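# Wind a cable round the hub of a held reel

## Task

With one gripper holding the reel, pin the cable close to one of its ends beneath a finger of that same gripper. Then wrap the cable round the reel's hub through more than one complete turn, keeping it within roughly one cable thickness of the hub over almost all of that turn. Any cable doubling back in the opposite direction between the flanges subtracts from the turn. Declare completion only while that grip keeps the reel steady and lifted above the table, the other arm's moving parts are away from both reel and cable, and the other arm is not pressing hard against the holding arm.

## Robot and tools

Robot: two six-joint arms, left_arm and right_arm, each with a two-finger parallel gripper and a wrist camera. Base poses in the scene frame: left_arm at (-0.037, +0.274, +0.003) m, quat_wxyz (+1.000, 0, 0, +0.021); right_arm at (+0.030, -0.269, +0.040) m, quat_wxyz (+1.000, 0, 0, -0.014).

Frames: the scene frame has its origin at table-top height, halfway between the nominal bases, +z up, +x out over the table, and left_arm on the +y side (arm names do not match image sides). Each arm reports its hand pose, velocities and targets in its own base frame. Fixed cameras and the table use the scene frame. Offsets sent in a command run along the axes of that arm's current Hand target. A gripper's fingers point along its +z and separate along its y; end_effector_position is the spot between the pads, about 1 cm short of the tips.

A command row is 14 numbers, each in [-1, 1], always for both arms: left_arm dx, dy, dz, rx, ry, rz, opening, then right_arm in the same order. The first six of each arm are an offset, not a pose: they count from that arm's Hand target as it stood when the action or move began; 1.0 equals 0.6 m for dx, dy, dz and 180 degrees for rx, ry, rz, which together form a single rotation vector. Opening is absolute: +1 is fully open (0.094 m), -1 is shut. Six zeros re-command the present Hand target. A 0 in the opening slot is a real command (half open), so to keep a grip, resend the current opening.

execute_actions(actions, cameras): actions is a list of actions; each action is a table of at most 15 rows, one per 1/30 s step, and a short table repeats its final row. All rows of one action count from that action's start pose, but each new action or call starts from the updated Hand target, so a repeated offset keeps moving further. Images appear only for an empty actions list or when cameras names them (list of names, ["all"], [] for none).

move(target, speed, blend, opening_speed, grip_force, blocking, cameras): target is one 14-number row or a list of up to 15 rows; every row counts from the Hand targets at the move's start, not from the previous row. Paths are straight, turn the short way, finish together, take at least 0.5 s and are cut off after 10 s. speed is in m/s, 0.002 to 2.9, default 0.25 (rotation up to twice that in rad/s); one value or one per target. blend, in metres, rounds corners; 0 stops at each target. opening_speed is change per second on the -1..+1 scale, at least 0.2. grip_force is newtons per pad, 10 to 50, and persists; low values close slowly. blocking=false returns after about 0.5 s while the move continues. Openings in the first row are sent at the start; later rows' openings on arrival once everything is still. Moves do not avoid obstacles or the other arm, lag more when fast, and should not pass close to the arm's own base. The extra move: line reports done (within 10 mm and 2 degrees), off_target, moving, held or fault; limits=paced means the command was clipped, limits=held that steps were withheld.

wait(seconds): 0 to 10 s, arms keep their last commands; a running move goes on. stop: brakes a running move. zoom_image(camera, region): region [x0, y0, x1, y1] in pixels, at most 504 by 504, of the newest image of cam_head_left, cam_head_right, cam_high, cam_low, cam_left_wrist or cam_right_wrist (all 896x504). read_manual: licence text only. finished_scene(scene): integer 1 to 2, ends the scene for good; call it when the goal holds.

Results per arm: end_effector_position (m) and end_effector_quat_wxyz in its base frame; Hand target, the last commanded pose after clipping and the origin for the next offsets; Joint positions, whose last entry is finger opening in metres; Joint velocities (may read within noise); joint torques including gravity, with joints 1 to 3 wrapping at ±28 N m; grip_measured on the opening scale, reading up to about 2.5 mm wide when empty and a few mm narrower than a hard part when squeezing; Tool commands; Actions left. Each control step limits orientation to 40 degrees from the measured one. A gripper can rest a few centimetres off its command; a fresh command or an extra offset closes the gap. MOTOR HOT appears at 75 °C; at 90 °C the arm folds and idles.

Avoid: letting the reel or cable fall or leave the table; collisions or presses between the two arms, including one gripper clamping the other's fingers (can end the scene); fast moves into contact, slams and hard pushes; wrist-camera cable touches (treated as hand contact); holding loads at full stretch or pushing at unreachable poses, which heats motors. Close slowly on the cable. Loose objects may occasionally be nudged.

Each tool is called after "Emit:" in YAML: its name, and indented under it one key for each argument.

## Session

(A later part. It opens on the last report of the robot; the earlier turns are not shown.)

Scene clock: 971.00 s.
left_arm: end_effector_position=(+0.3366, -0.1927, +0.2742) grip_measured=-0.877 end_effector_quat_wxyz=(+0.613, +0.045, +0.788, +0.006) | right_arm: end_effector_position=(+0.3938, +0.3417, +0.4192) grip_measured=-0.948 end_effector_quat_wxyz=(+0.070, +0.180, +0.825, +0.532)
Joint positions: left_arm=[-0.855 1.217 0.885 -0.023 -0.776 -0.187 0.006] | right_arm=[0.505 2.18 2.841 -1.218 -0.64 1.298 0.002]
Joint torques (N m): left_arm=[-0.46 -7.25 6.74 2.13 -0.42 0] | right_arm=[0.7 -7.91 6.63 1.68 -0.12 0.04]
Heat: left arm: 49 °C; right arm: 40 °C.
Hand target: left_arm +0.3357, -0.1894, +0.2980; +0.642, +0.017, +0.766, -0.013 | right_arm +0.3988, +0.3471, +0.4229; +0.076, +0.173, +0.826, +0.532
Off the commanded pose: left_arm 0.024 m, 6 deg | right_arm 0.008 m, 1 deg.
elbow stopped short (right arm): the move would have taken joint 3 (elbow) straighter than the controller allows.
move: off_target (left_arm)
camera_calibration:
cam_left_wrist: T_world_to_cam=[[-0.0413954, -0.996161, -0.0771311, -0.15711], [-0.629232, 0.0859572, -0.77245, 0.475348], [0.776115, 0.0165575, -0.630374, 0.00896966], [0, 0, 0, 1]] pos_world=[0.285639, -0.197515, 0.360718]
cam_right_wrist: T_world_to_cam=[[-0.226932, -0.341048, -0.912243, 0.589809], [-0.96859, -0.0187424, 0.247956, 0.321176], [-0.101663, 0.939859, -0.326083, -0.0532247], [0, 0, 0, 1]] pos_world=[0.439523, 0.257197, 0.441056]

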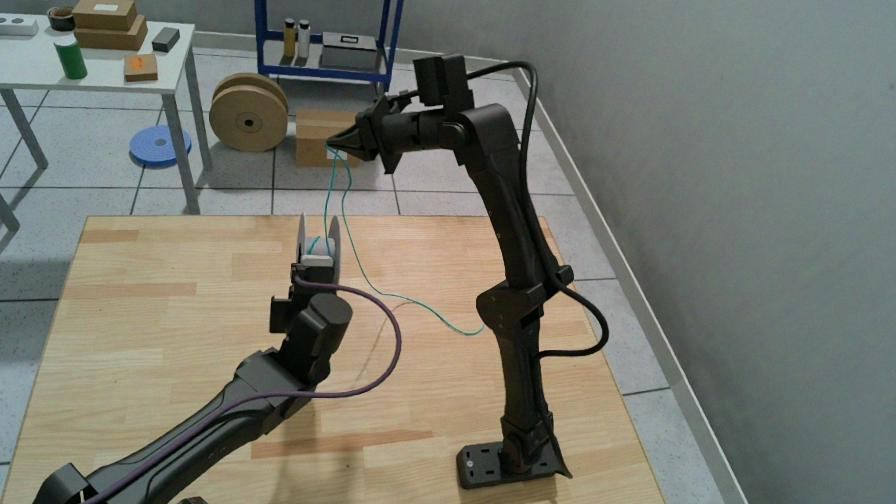

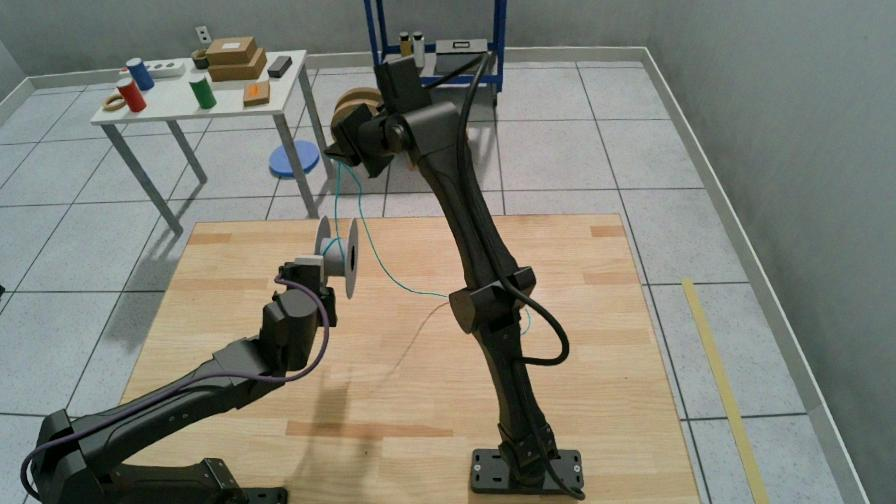

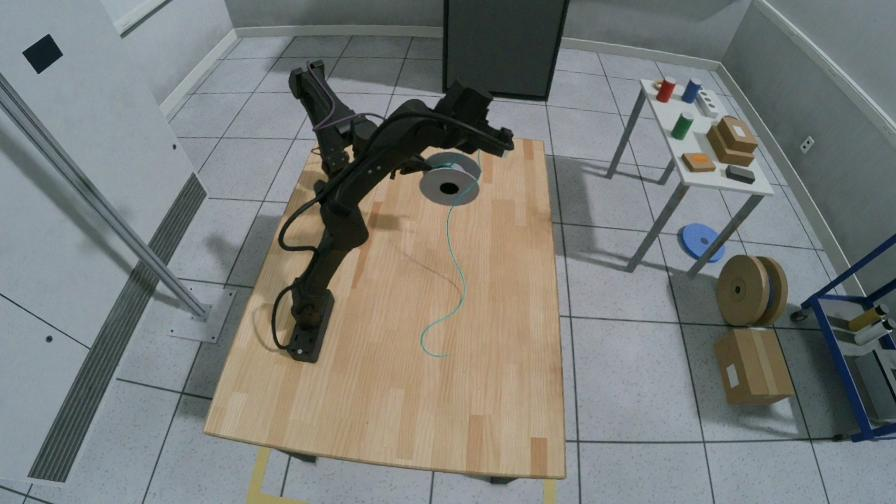

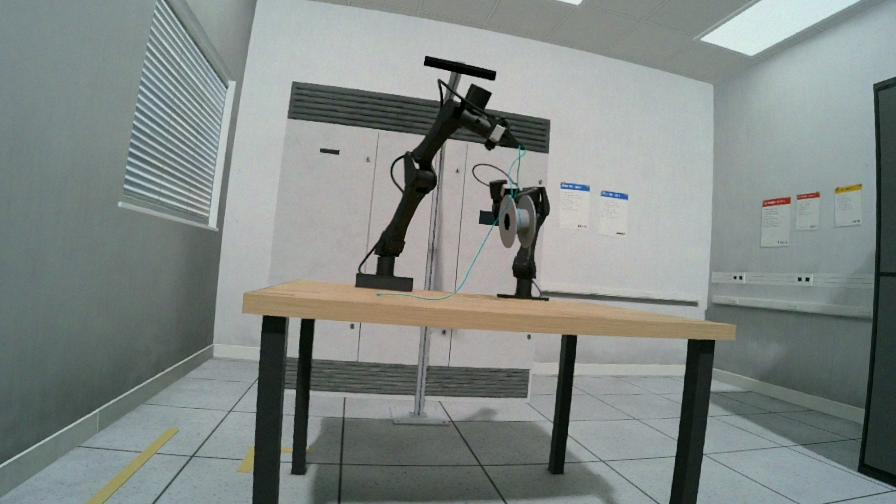

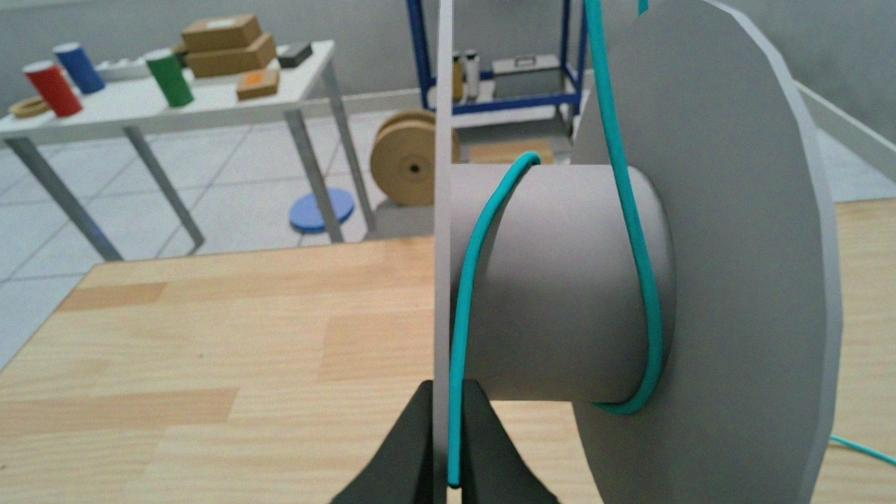

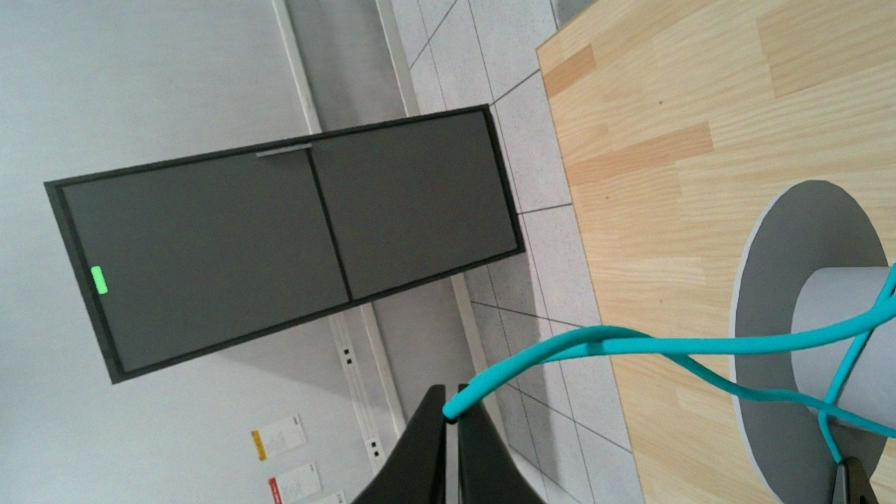

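Emit:
move:
  target:
    - [0.026,-0.0035,-0.08,0,-0.056,0,-1,-0.0445,-0.094,0.084,0,0,0,-1]
  speed: 0.08
  cameras: ["cam_left_wrist","cam_right_wrist","cam_head_right","cam_head_left","cam_low","cam_high"]

Emit:
zoom_image:
  camera: "cam_low"
  region: [430, 90, 610, 310]

Scene clock: 983.70 s.
left_arm: end_effector_position=(+0.2883, -0.1927, +0.2745) grip_measured=-0.877 end_effector_quat_wxyz=(+0.690, +0.043, +0.722, +0.008) | right_arm: end_effector_position=(+0.4343, +0.3641, +0.3130) grip_measured=-0.948 end_effector_quat_wxyz=(+0.047, +0.192, +0.839, +0.508)
Joint positions: left_arm=[-1.043 1.097 0.599 0.411 -0.994 -0.002 0.006] | right_arm=[0.505 2.084 2.222 -0.78 -0.64 1.283 0.002]
Joint torques (N m): left_arm=[-0.55 -5.26 6.53 2 -0.19 -0.03] | right_arm=[-0.14 -15.38 6 1.64 -0.28 -0.05]
Heat: left arm: 52 °C; right arm: 40 °C.
Hand target: left_arm +0.2856, -0.1893, +0.2911; +0.707, +0.016, +0.707, -0.014 | right_arm +0.4278, +0.3591, +0.3490; +0.076, +0.173, +0.826, +0.532
Off the commanded pose: left_arm 0.017 m, 5 deg | right_arm 0.037 m, 5 deg.
move: off_target (left_arm, right_arm)
camera_calibration:
cam_left_wrist: T_world_to_cam=[[-0.0279088, -0.99653, -0.0784167, -0.162767], [-0.460823, 0.0824404, -0.883655, 0.426577], [0.887053, 0.0114745, -0.461525, -0.0327214], [0, 0, 0, 1]] pos_world=[0.22106, -0.196994, 0.349082]
cam_right_wrist: T_world_to_cam=[[-0.279082, -0.383327, -0.880439, 0.537808], [-0.951554, -0.0128395, 0.307214, 0.359029], [-0.129068, 0.923524, -0.361173, -0.0759004], [0, 0, 0, 1]] pos_world=[0.481932, 0.280862, 0.335795]

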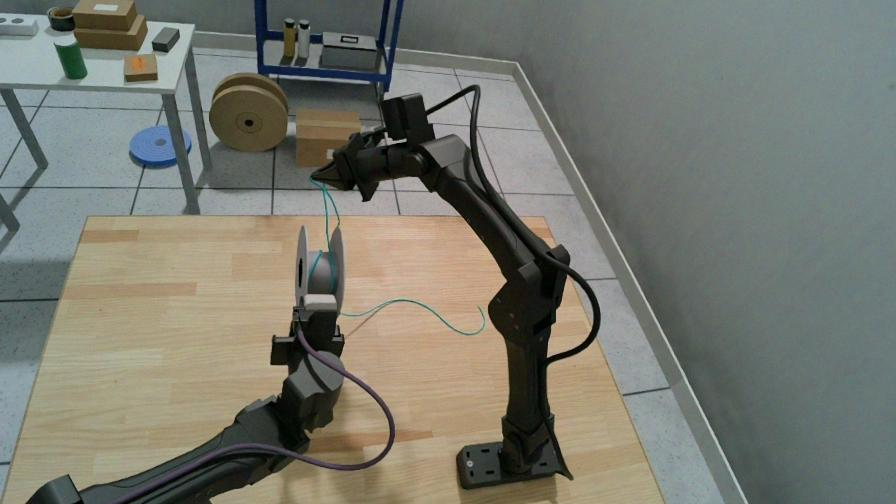

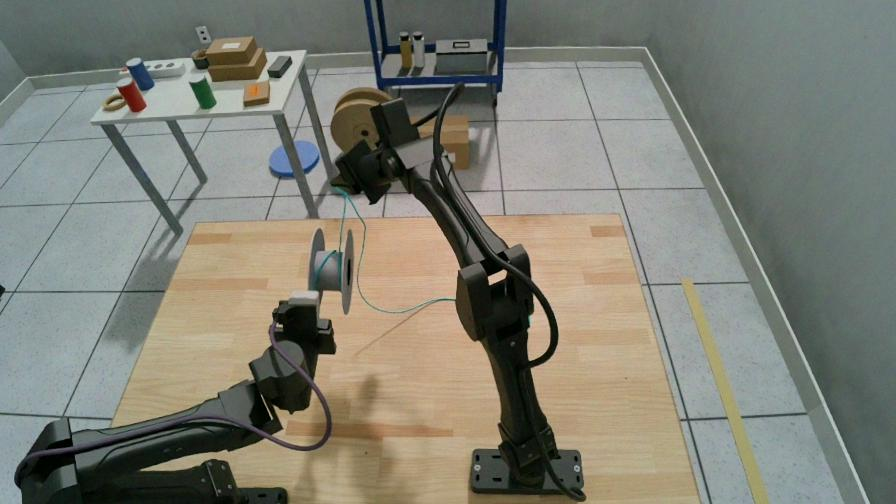

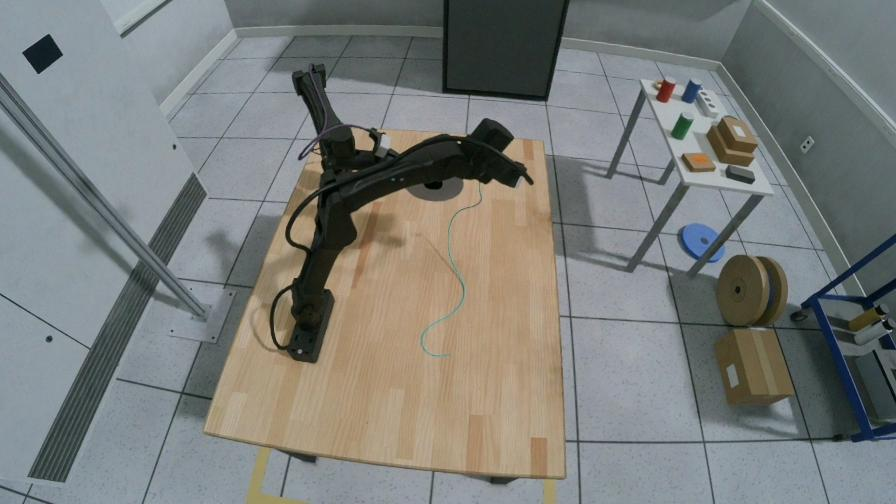

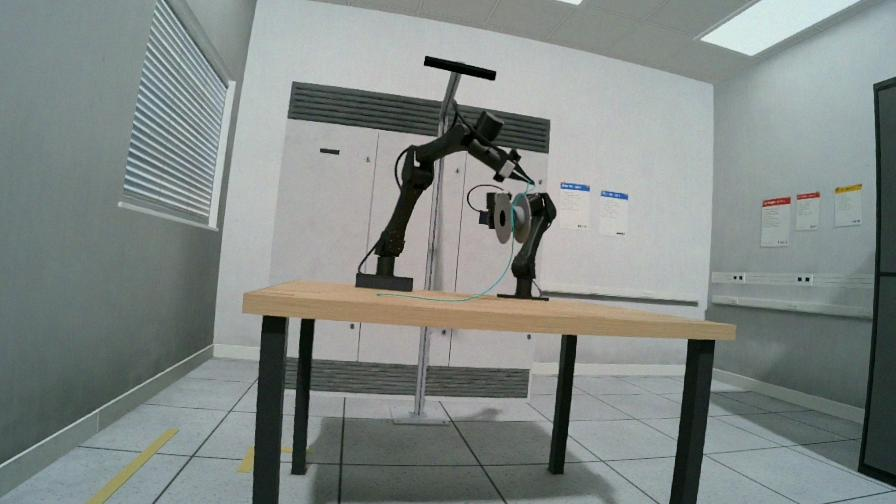

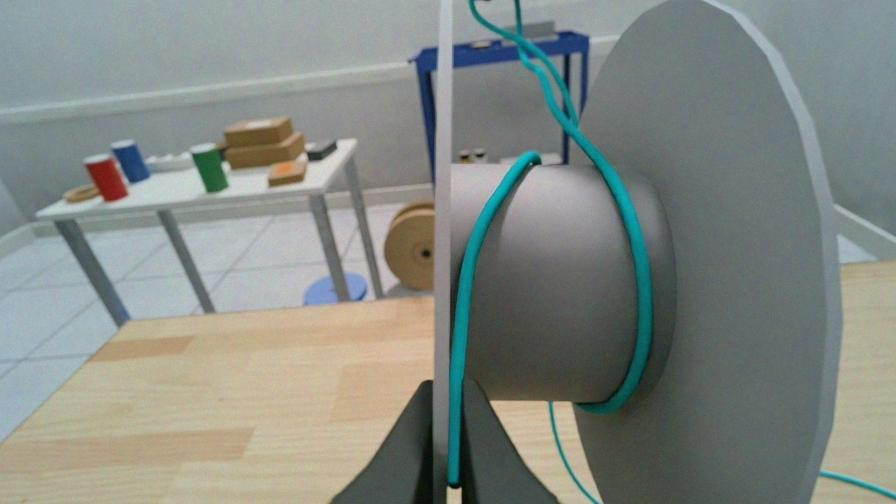

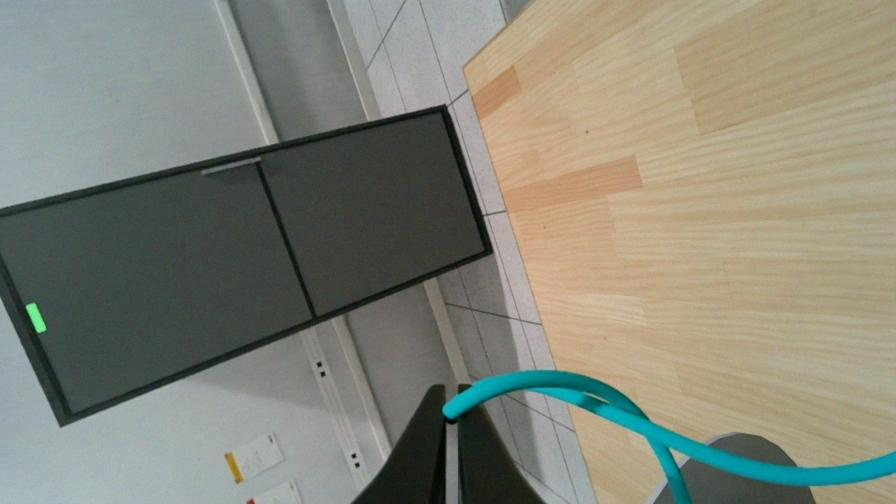

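Scaled by 2.291 from the camera's 896x504 image, which has a finer 1280x720 frame.

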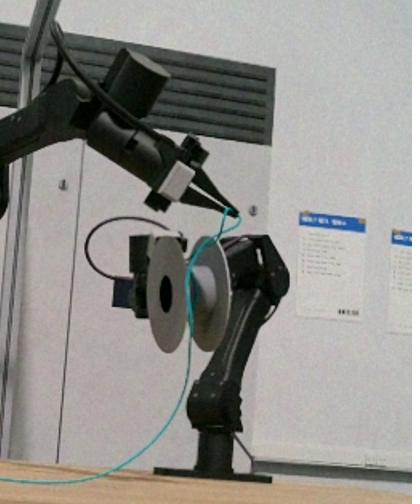

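Emit:
move:
  target:
    - [0,0,0,0,0,0,-1,-0.042,-0.101,0.031,0,0,0,-1]
  speed: 0.1
  cameras: ["cam_left_wrist","cam_right_wrist","cam_low"]

Emit:
zoom_image:
  camera: "cam_low"
  region: [430, 90, 610, 310]

Scene clock: 998.70 s.
left_arm: end_effector_position=(+0.2883, -0.1927, +0.2746) grip_measured=-0.877 end_effector_quat_wxyz=(+0.690, +0.043, +0.722, +0.008) | right_arm: end_effector_position=(+0.4478, +0.3470, +0.2482) grip_measured=-0.948 end_effector_quat_wxyz=(+0.046, +0.197, +0.838, +0.506)
Joint positions: left_arm=[-1.043 1.097 0.599 0.412 -0.994 0 0.006] | right_arm=[0.458 2.032 1.886 -0.518 -0.671 1.257 0.002]
Joint torques (N m): left_arm=[-0.54 -5.23 6.5 2 -0.19 -0.03] | right_arm=[-0.53 -15.34 6.46 1.59 -0.38 -0.14]
Heat: left arm: 52 °C; right arm: 43 °C.
Hand target: left_arm +0.2856, -0.1893, +0.2911; +0.707, +0.016, +0.707, -0.014 | right_arm +0.4446, +0.3430, +0.2848; +0.076, +0.173, +0.826, +0.531
Off the commanded pose: left_arm 0.017 m, 5 deg | right_arm 0.037 m, 5 deg.
move: off_target (left_arm, right_arm)
camera_calibration:
cam_left_wrist: T_world_to_cam=[[-0.0275355, -0.996436, -0.0797367, -0.162468], [-0.460338, 0.0834454, -0.883813, 0.42677], [0.887316, 0.0123696, -0.460995, -0.0326538], [0, 0, 0, 1]] pos_world=[0.220959, -0.197097, 0.349177]
cam_right_wrist: T_world_to_cam=[[-0.289545, -0.381364, -0.877909, 0.481355], [-0.949204, -0.0036422, 0.314641, 0.385466], [-0.12319, 0.924418, -0.360938, -0.0847953], [0, 0, 0, 1]] pos_world=[0.494814, 0.263362, 0.270696]
Images, in order (width x height): cam_low 896x504, cam_left_wrist 896x504, cam_right_wrist 896x504.

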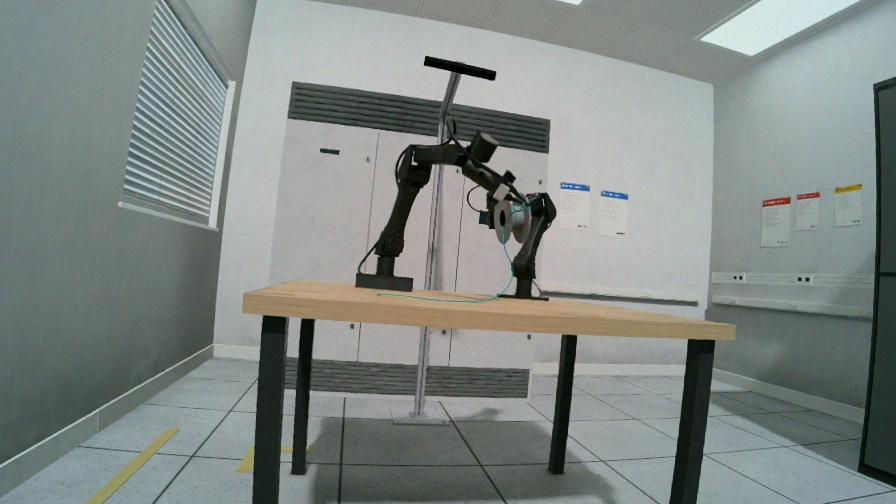

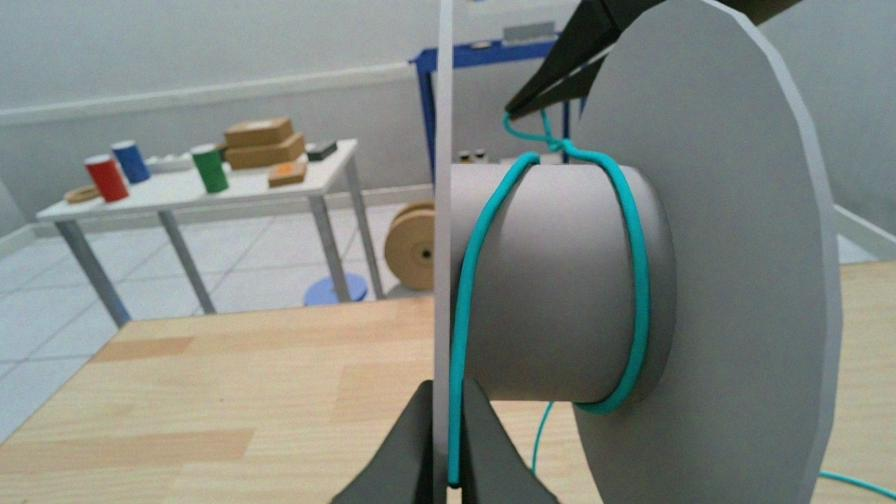

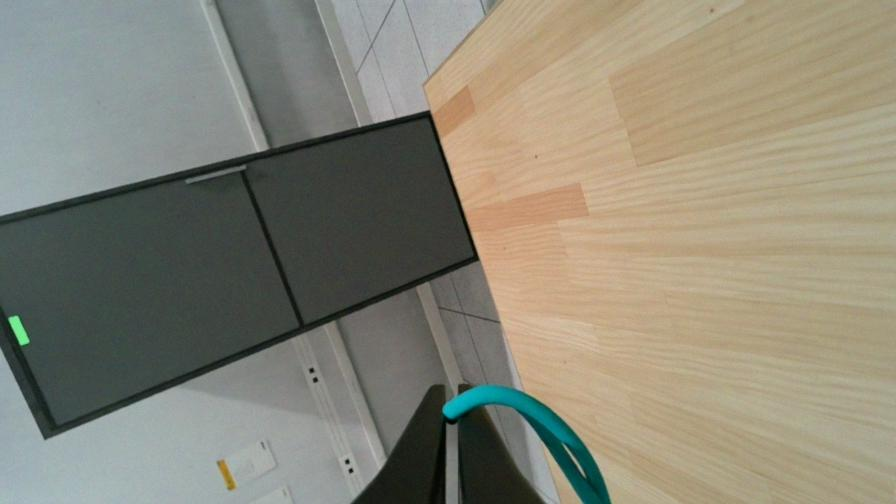

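Scaled by 2.291 from the camera's 896x504 image, which has a finer 1280x720 frame.

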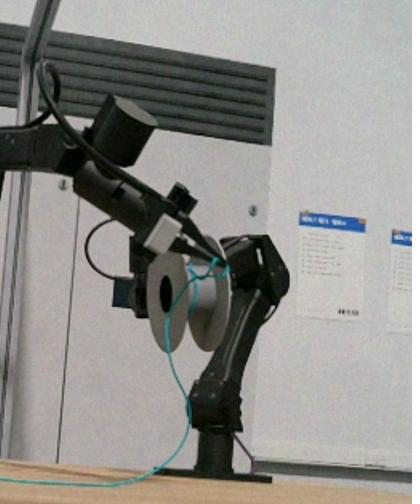

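Emit:
execute_actions:
  actions: []
  cameras: ["cam_left_wrist","cam_low","cam_head_right"]

Scene clock: 1016.30 s.
left_arm: end_effector_position=(+0.2883, -0.1927, +0.2746) grip_measured=-0.877 end_effector_quat_wxyz=(+0.690, +0.043, +0.722, +0.008) | right_arm: end_effector_position=(+0.4478, +0.3471, +0.2483) grip_measured=-0.948 end_effector_quat_wxyz=(+0.046, +0.197, +0.838, +0.507)
Joint positions: left_arm=[-1.043 1.097 0.599 0.412 -0.994 0 0.006] | right_arm=[0.458 2.032 1.886 -0.518 -0.672 1.257 0.002]
Joint velocities: within noise
Joint torques (N m): left_arm=[-0.55 -5.24 6.52 2.01 -0.19 -0.03] | right_arm=[-0.61 -15.32 6.32 1.65 -0.41 -0.11]
Heat: left arm: 51 °C; right arm: 49 °C.
Hand target: left_arm +0.2856, -0.1893, +0.2911; +0.707, +0.016, +0.707, -0.014 | right_arm +0.4446, +0.3430, +0.2848; +0.076, +0.173, +0.826, +0.531
Tool commands: left_gripper/opening=-1.0 right_gripper/opening=-1.0
Off the commanded pose: left_arm 0.017 m, 5 deg | right_arm 0.037 m, 5 deg.
camera_calibration:
cam_left_wrist: T_world_to_cam=[[-0.0275355, -0.996436, -0.0797367, -0.162468], [-0.460338, 0.0834454, -0.883813, 0.42677], [0.887316, 0.0123696, -0.460995, -0.0326538], [0, 0, 0, 1]] pos_world=[0.220959, -0.197097, 0.349177]
Images, in order (width x height): cam_head_right 896x504, cam_low 896x504, cam_left_wrist 896x504.

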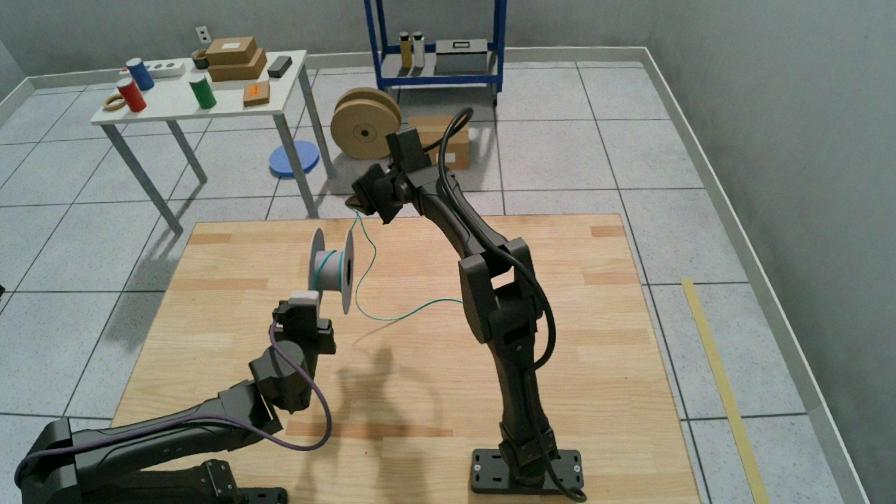

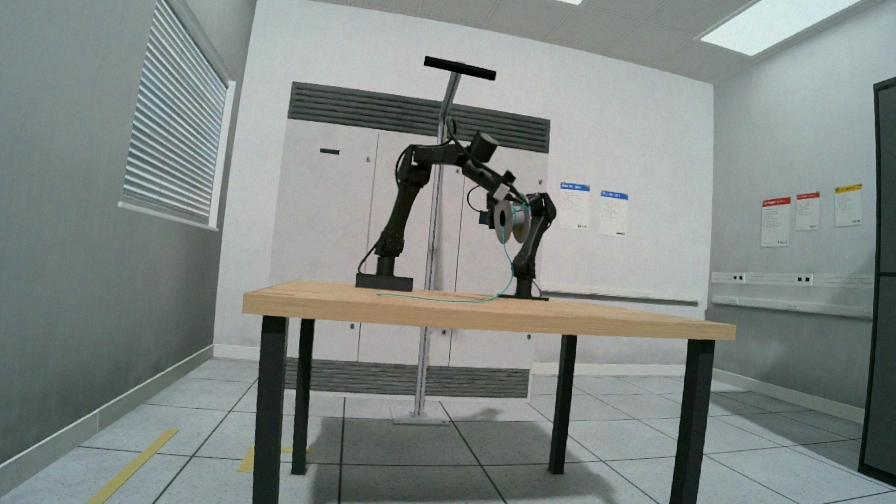

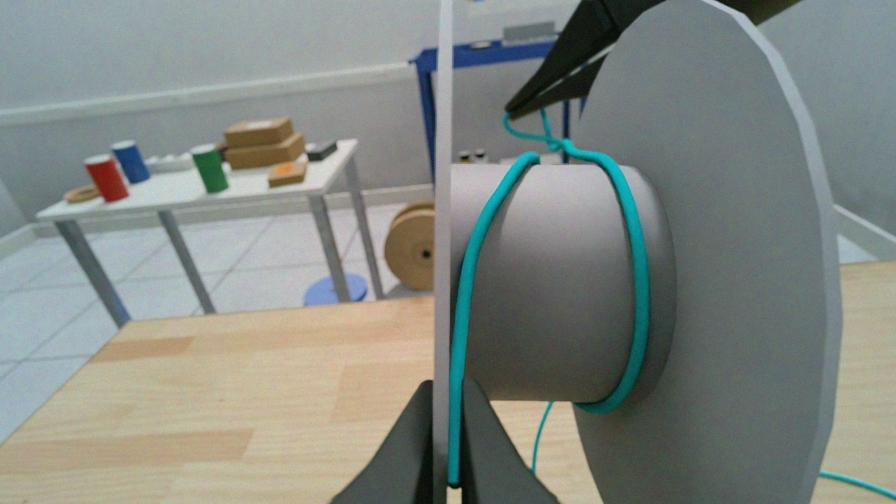

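Emit:
zoom_image:
  camera: "cam_low"
  region: [450, 160, 570, 310]

Emit:
zoom_image:
  camera: "cam_left_wrist"
  region: [420, 80, 700, 280]

Emit:
zoom_image:
  camera: "cam_head_right"
  region: [270, 170, 430, 340]

Scaled by 3.360 from the camera's 896x504 image, which has a finer 1280x720 frame.

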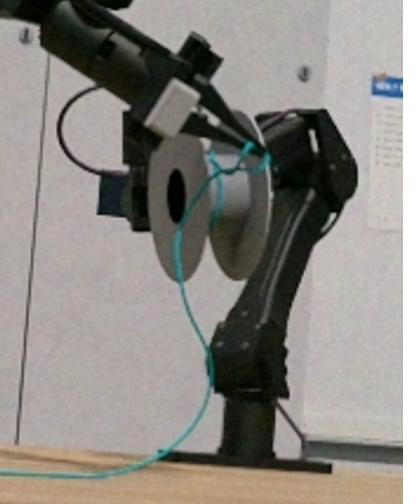

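Scaled by 1.800 from the camera's 896x504 image, which has a finer 1280x720 frame.

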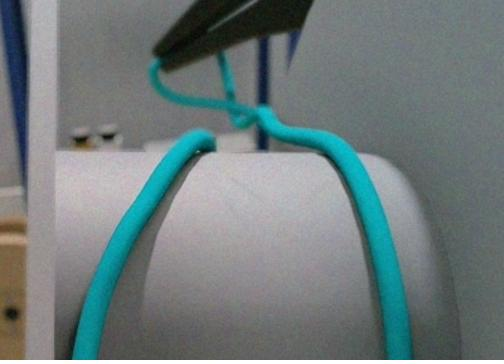

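Scaled by 2.965 from the camera's 896x504 image, which has a finer 1280x720 frame.

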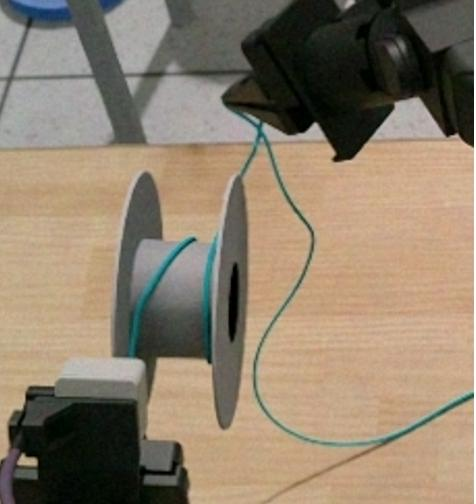

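Emit:
move:
  target: [-0.154,0,0,0,0,0,-1,0.0109,0.1121,-0.0738,0,0,0,-1]
  speed: 0.05
  cameras: ["cam_left_wrist","cam_head_right"]

Scene clock: 1047.63 s.
left_arm: end_effector_position=(+0.2884, -0.1925, +0.3529) grip_measured=-0.877 end_effector_quat_wxyz=(+0.688, +0.047, +0.724, +0.013) | right_arm: end_effector_position=(+0.4343, +0.3329, +0.3606) grip_measured=-0.948 end_effector_quat_wxyz=(+0.071, +0.184, +0.827, +0.526)
Joint positions: left_arm=[-1.043 1.065 0.902 0.068 -0.995 0.004 0.006] | right_arm=[0.444 2.055 2.341 -0.883 -0.679 1.252 0.002]
Joint torques (N m): left_arm=[-0.76 -4.34 10.88 1.73 -0.21 -0.04] | right_arm=[-0.61 -8.4 8.23 1.41 -0.42 -0.13]
Heat: left arm: 52 °C; right arm: 52 °C.
Hand target: left_arm +0.2855, -0.1895, +0.3834; +0.707, +0.016, +0.707, -0.014 | right_arm +0.4385, +0.3329, +0.3648; +0.076, +0.173, +0.826, +0.531
Off the commanded pose: left_arm 0.031 m, 6 deg | right_arm 0.006 m, 2 deg.
move: off_target (left_arm)
camera_calibration:
cam_left_wrist: T_world_to_cam=[[-0.0274225, -0.995406, -0.0917376, -0.151705], [-0.464074, 0.0939601, -0.880799, 0.49798], [0.885372, 0.0184193, -0.464519, 0.0064085], [0, 0, 0, 1]] pos_world=[0.221266, -0.197916, 0.42768]
Images, in order (width x height): cam_head_right 896x504, cam_left_wrist 896x504.

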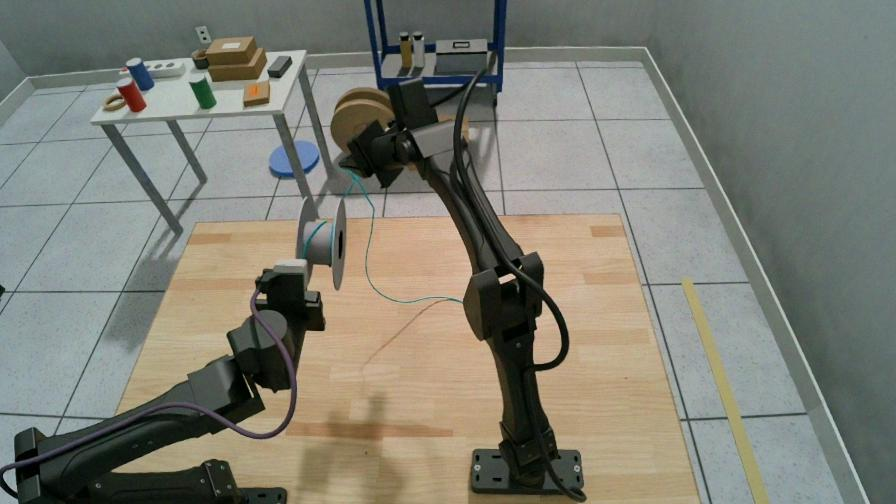

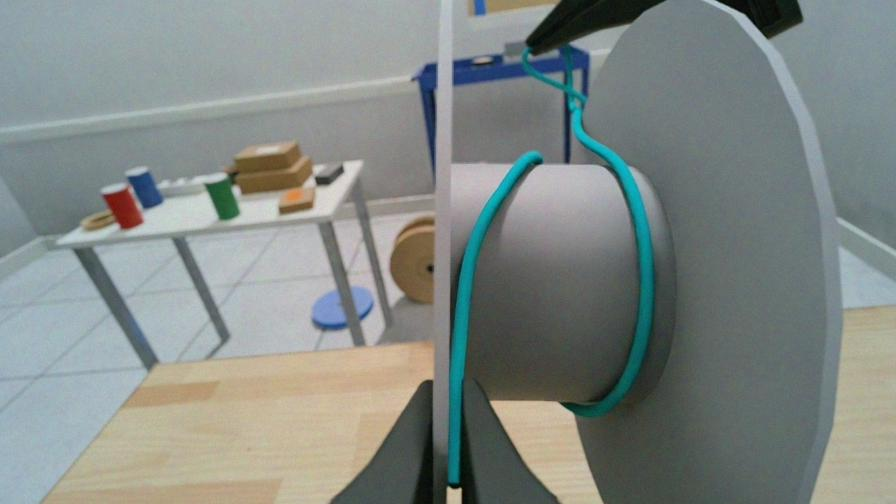

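Emit:
move:
  target: [-0.15,0,0,0,0,0,-1,0.0,0.0458,-0.02,0,0,0,-1]
  speed: 0.05
  cameras: ["cam_left_wrist","cam_head_right","cam_low"]

Scene clock: 1057.07 s.
left_arm: end_effector_position=(+0.2883, -0.1939, +0.4473) grip_measured=-0.877 end_effector_quat_wxyz=(+0.691, +0.045, +0.722, +0.010) | right_arm: end_effector_position=(+0.4347, +0.3337, +0.3963) grip_measured=-0.948 end_effector_quat_wxyz=(+0.081, +0.175, +0.822, +0.535)
Joint positions: left_arm=[-1.046 1.155 1.329 -0.258 -0.996 0.007 0.006] | right_arm=[0.444 2.256 2.841 -1.148 -0.683 1.251 0.002]
Joint torques (N m): left_arm=[-0.64 -3.33 10.33 1.75 -0.21 -0.06] | right_arm=[-0.81 -8.38 6.89 1.44 -0.37 -0.03]
Heat: left arm: 52 °C; right arm: 49 °C.
Hand target: left_arm +0.2855, -0.1898, +0.4734; +0.707, +0.016, +0.707, -0.014 | right_arm +0.4404, +0.3330, +0.3949; +0.076, +0.173, +0.826, +0.532
Off the commanded pose: left_arm 0.027 m, 5 deg | right_arm 0.006 m, 1 deg.
elbow stopped short (right arm): the move would have taken joint 3 (elbow) straighter than the controller allows.
move: off_target (left_arm)
camera_calibration:
cam_left_wrist: T_world_to_cam=[[-0.0284741, -0.995975, -0.0849862, -0.147169], [-0.459082, 0.0885536, -0.88397, 0.5802], [0.887938, 0.0138454, -0.459755, 0.0465268], [0, 0, 0, 1]] pos_world=[0.220856, -0.198599, 0.521763]
Images, in order (width x height): cam_head_right 896x504, cam_low 896x504, cam_left_wrist 896x504.

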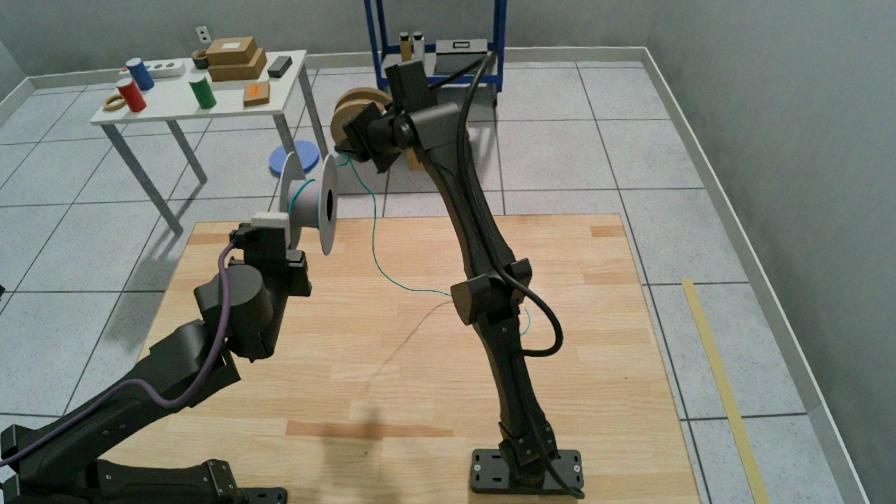

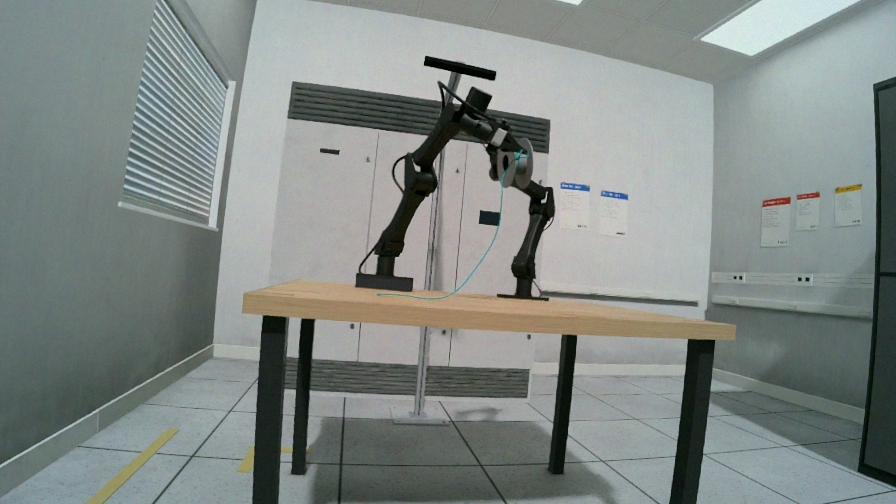

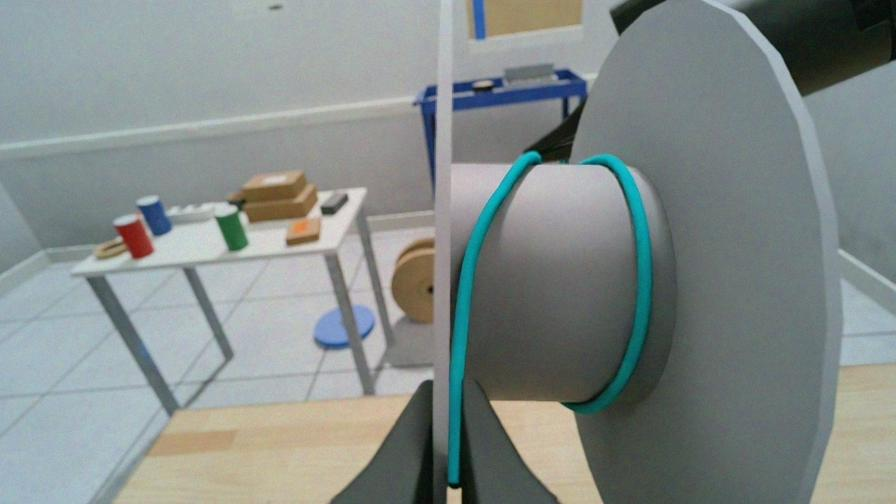

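Emit:
move:
  target: [0,0,0,0,0,0,-1,0.0432,-0.079,0.0262,-0.1663,0.0108,0,-1]
  speed: 0.04
  cameras: ["cam_left_wrist","cam_head_right","cam_low"]

Scene clock: 1081.67 s.
left_arm: end_effector_position=(+0.2880, -0.1934, +0.4418) grip_measured=-0.877 end_effector_quat_wxyz=(+0.684, +0.055, +0.727, +0.020) | right_arm: end_effector_position=(+0.4166, +0.3411, +0.3270) grip_measured=-0.948 end_effector_quat_wxyz=(+0.084, +0.148, +0.674, +0.719)
Joint positions: left_arm=[-1.046 1.155 1.329 -0.291 -0.996 0.007 0.006] | right_arm=[0.443 1.806 1.318 0.558 -0.793 1.72 0.002]
Joint torques (N m): left_arm=[-0.7 -3.6 10.25 2.04 -0.23 -0.09] | right_arm=[0.32 -11.45 6.05 1.7 0.21 -0.01]
Heat: left arm: 53 °C; right arm: 47 °C.
Hand target: left_arm +0.2855, -0.1898, +0.4734; +0.707, +0.016, +0.707, -0.014 | right_arm +0.4115, +0.3380, +0.3467; +0.104, +0.138, +0.662, +0.730
Off the commanded pose: left_arm 0.032 m, 7 deg | right_arm 0.021 m, 3 deg.
move: off_target (left_arm, right_arm)
camera_calibration:
cam_left_wrist: T_world_to_cam=[[-0.0301486, -0.993172, -0.112696, -0.133898], [-0.47345, 0.113486, -0.873479, 0.579491], [0.880304, 0.0270218, -0.473639, 0.0551454], [0, 0, 0, 1]] pos_world=[0.221778, -0.200238, 0.517202]
Images, in order (width x height): cam_head_right 896x504, cam_low 896x504, cam_left_wrist 896x504.

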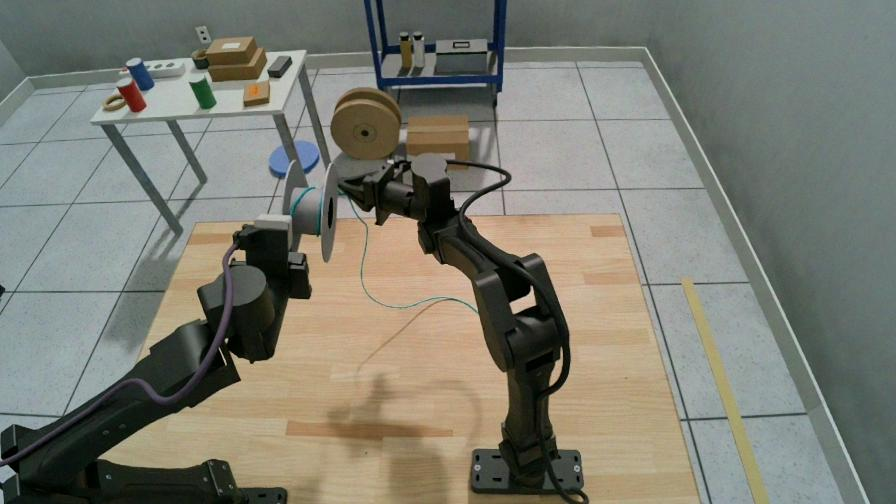

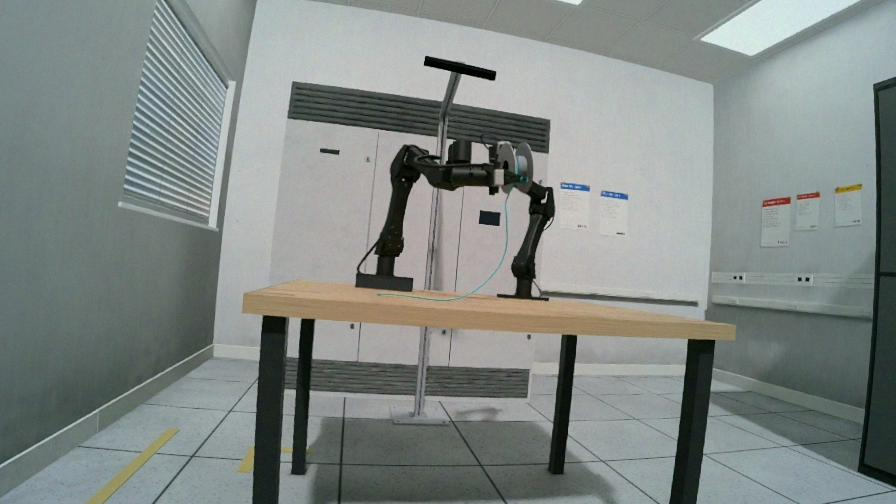

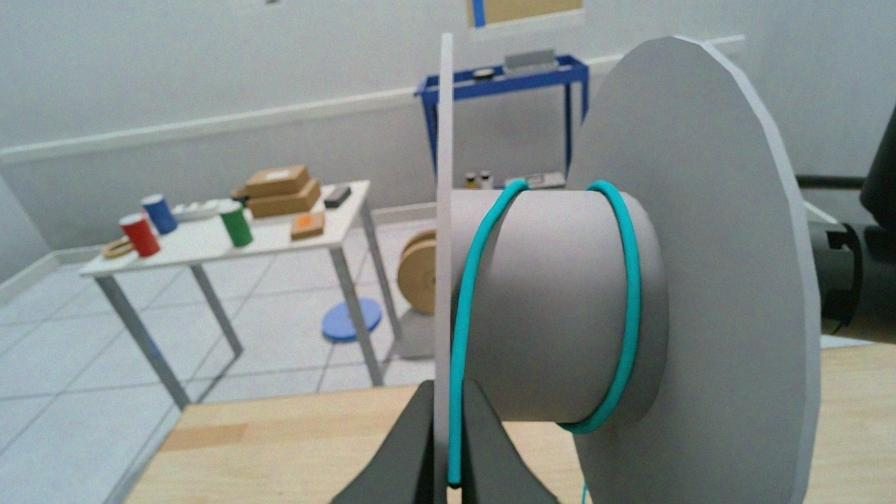

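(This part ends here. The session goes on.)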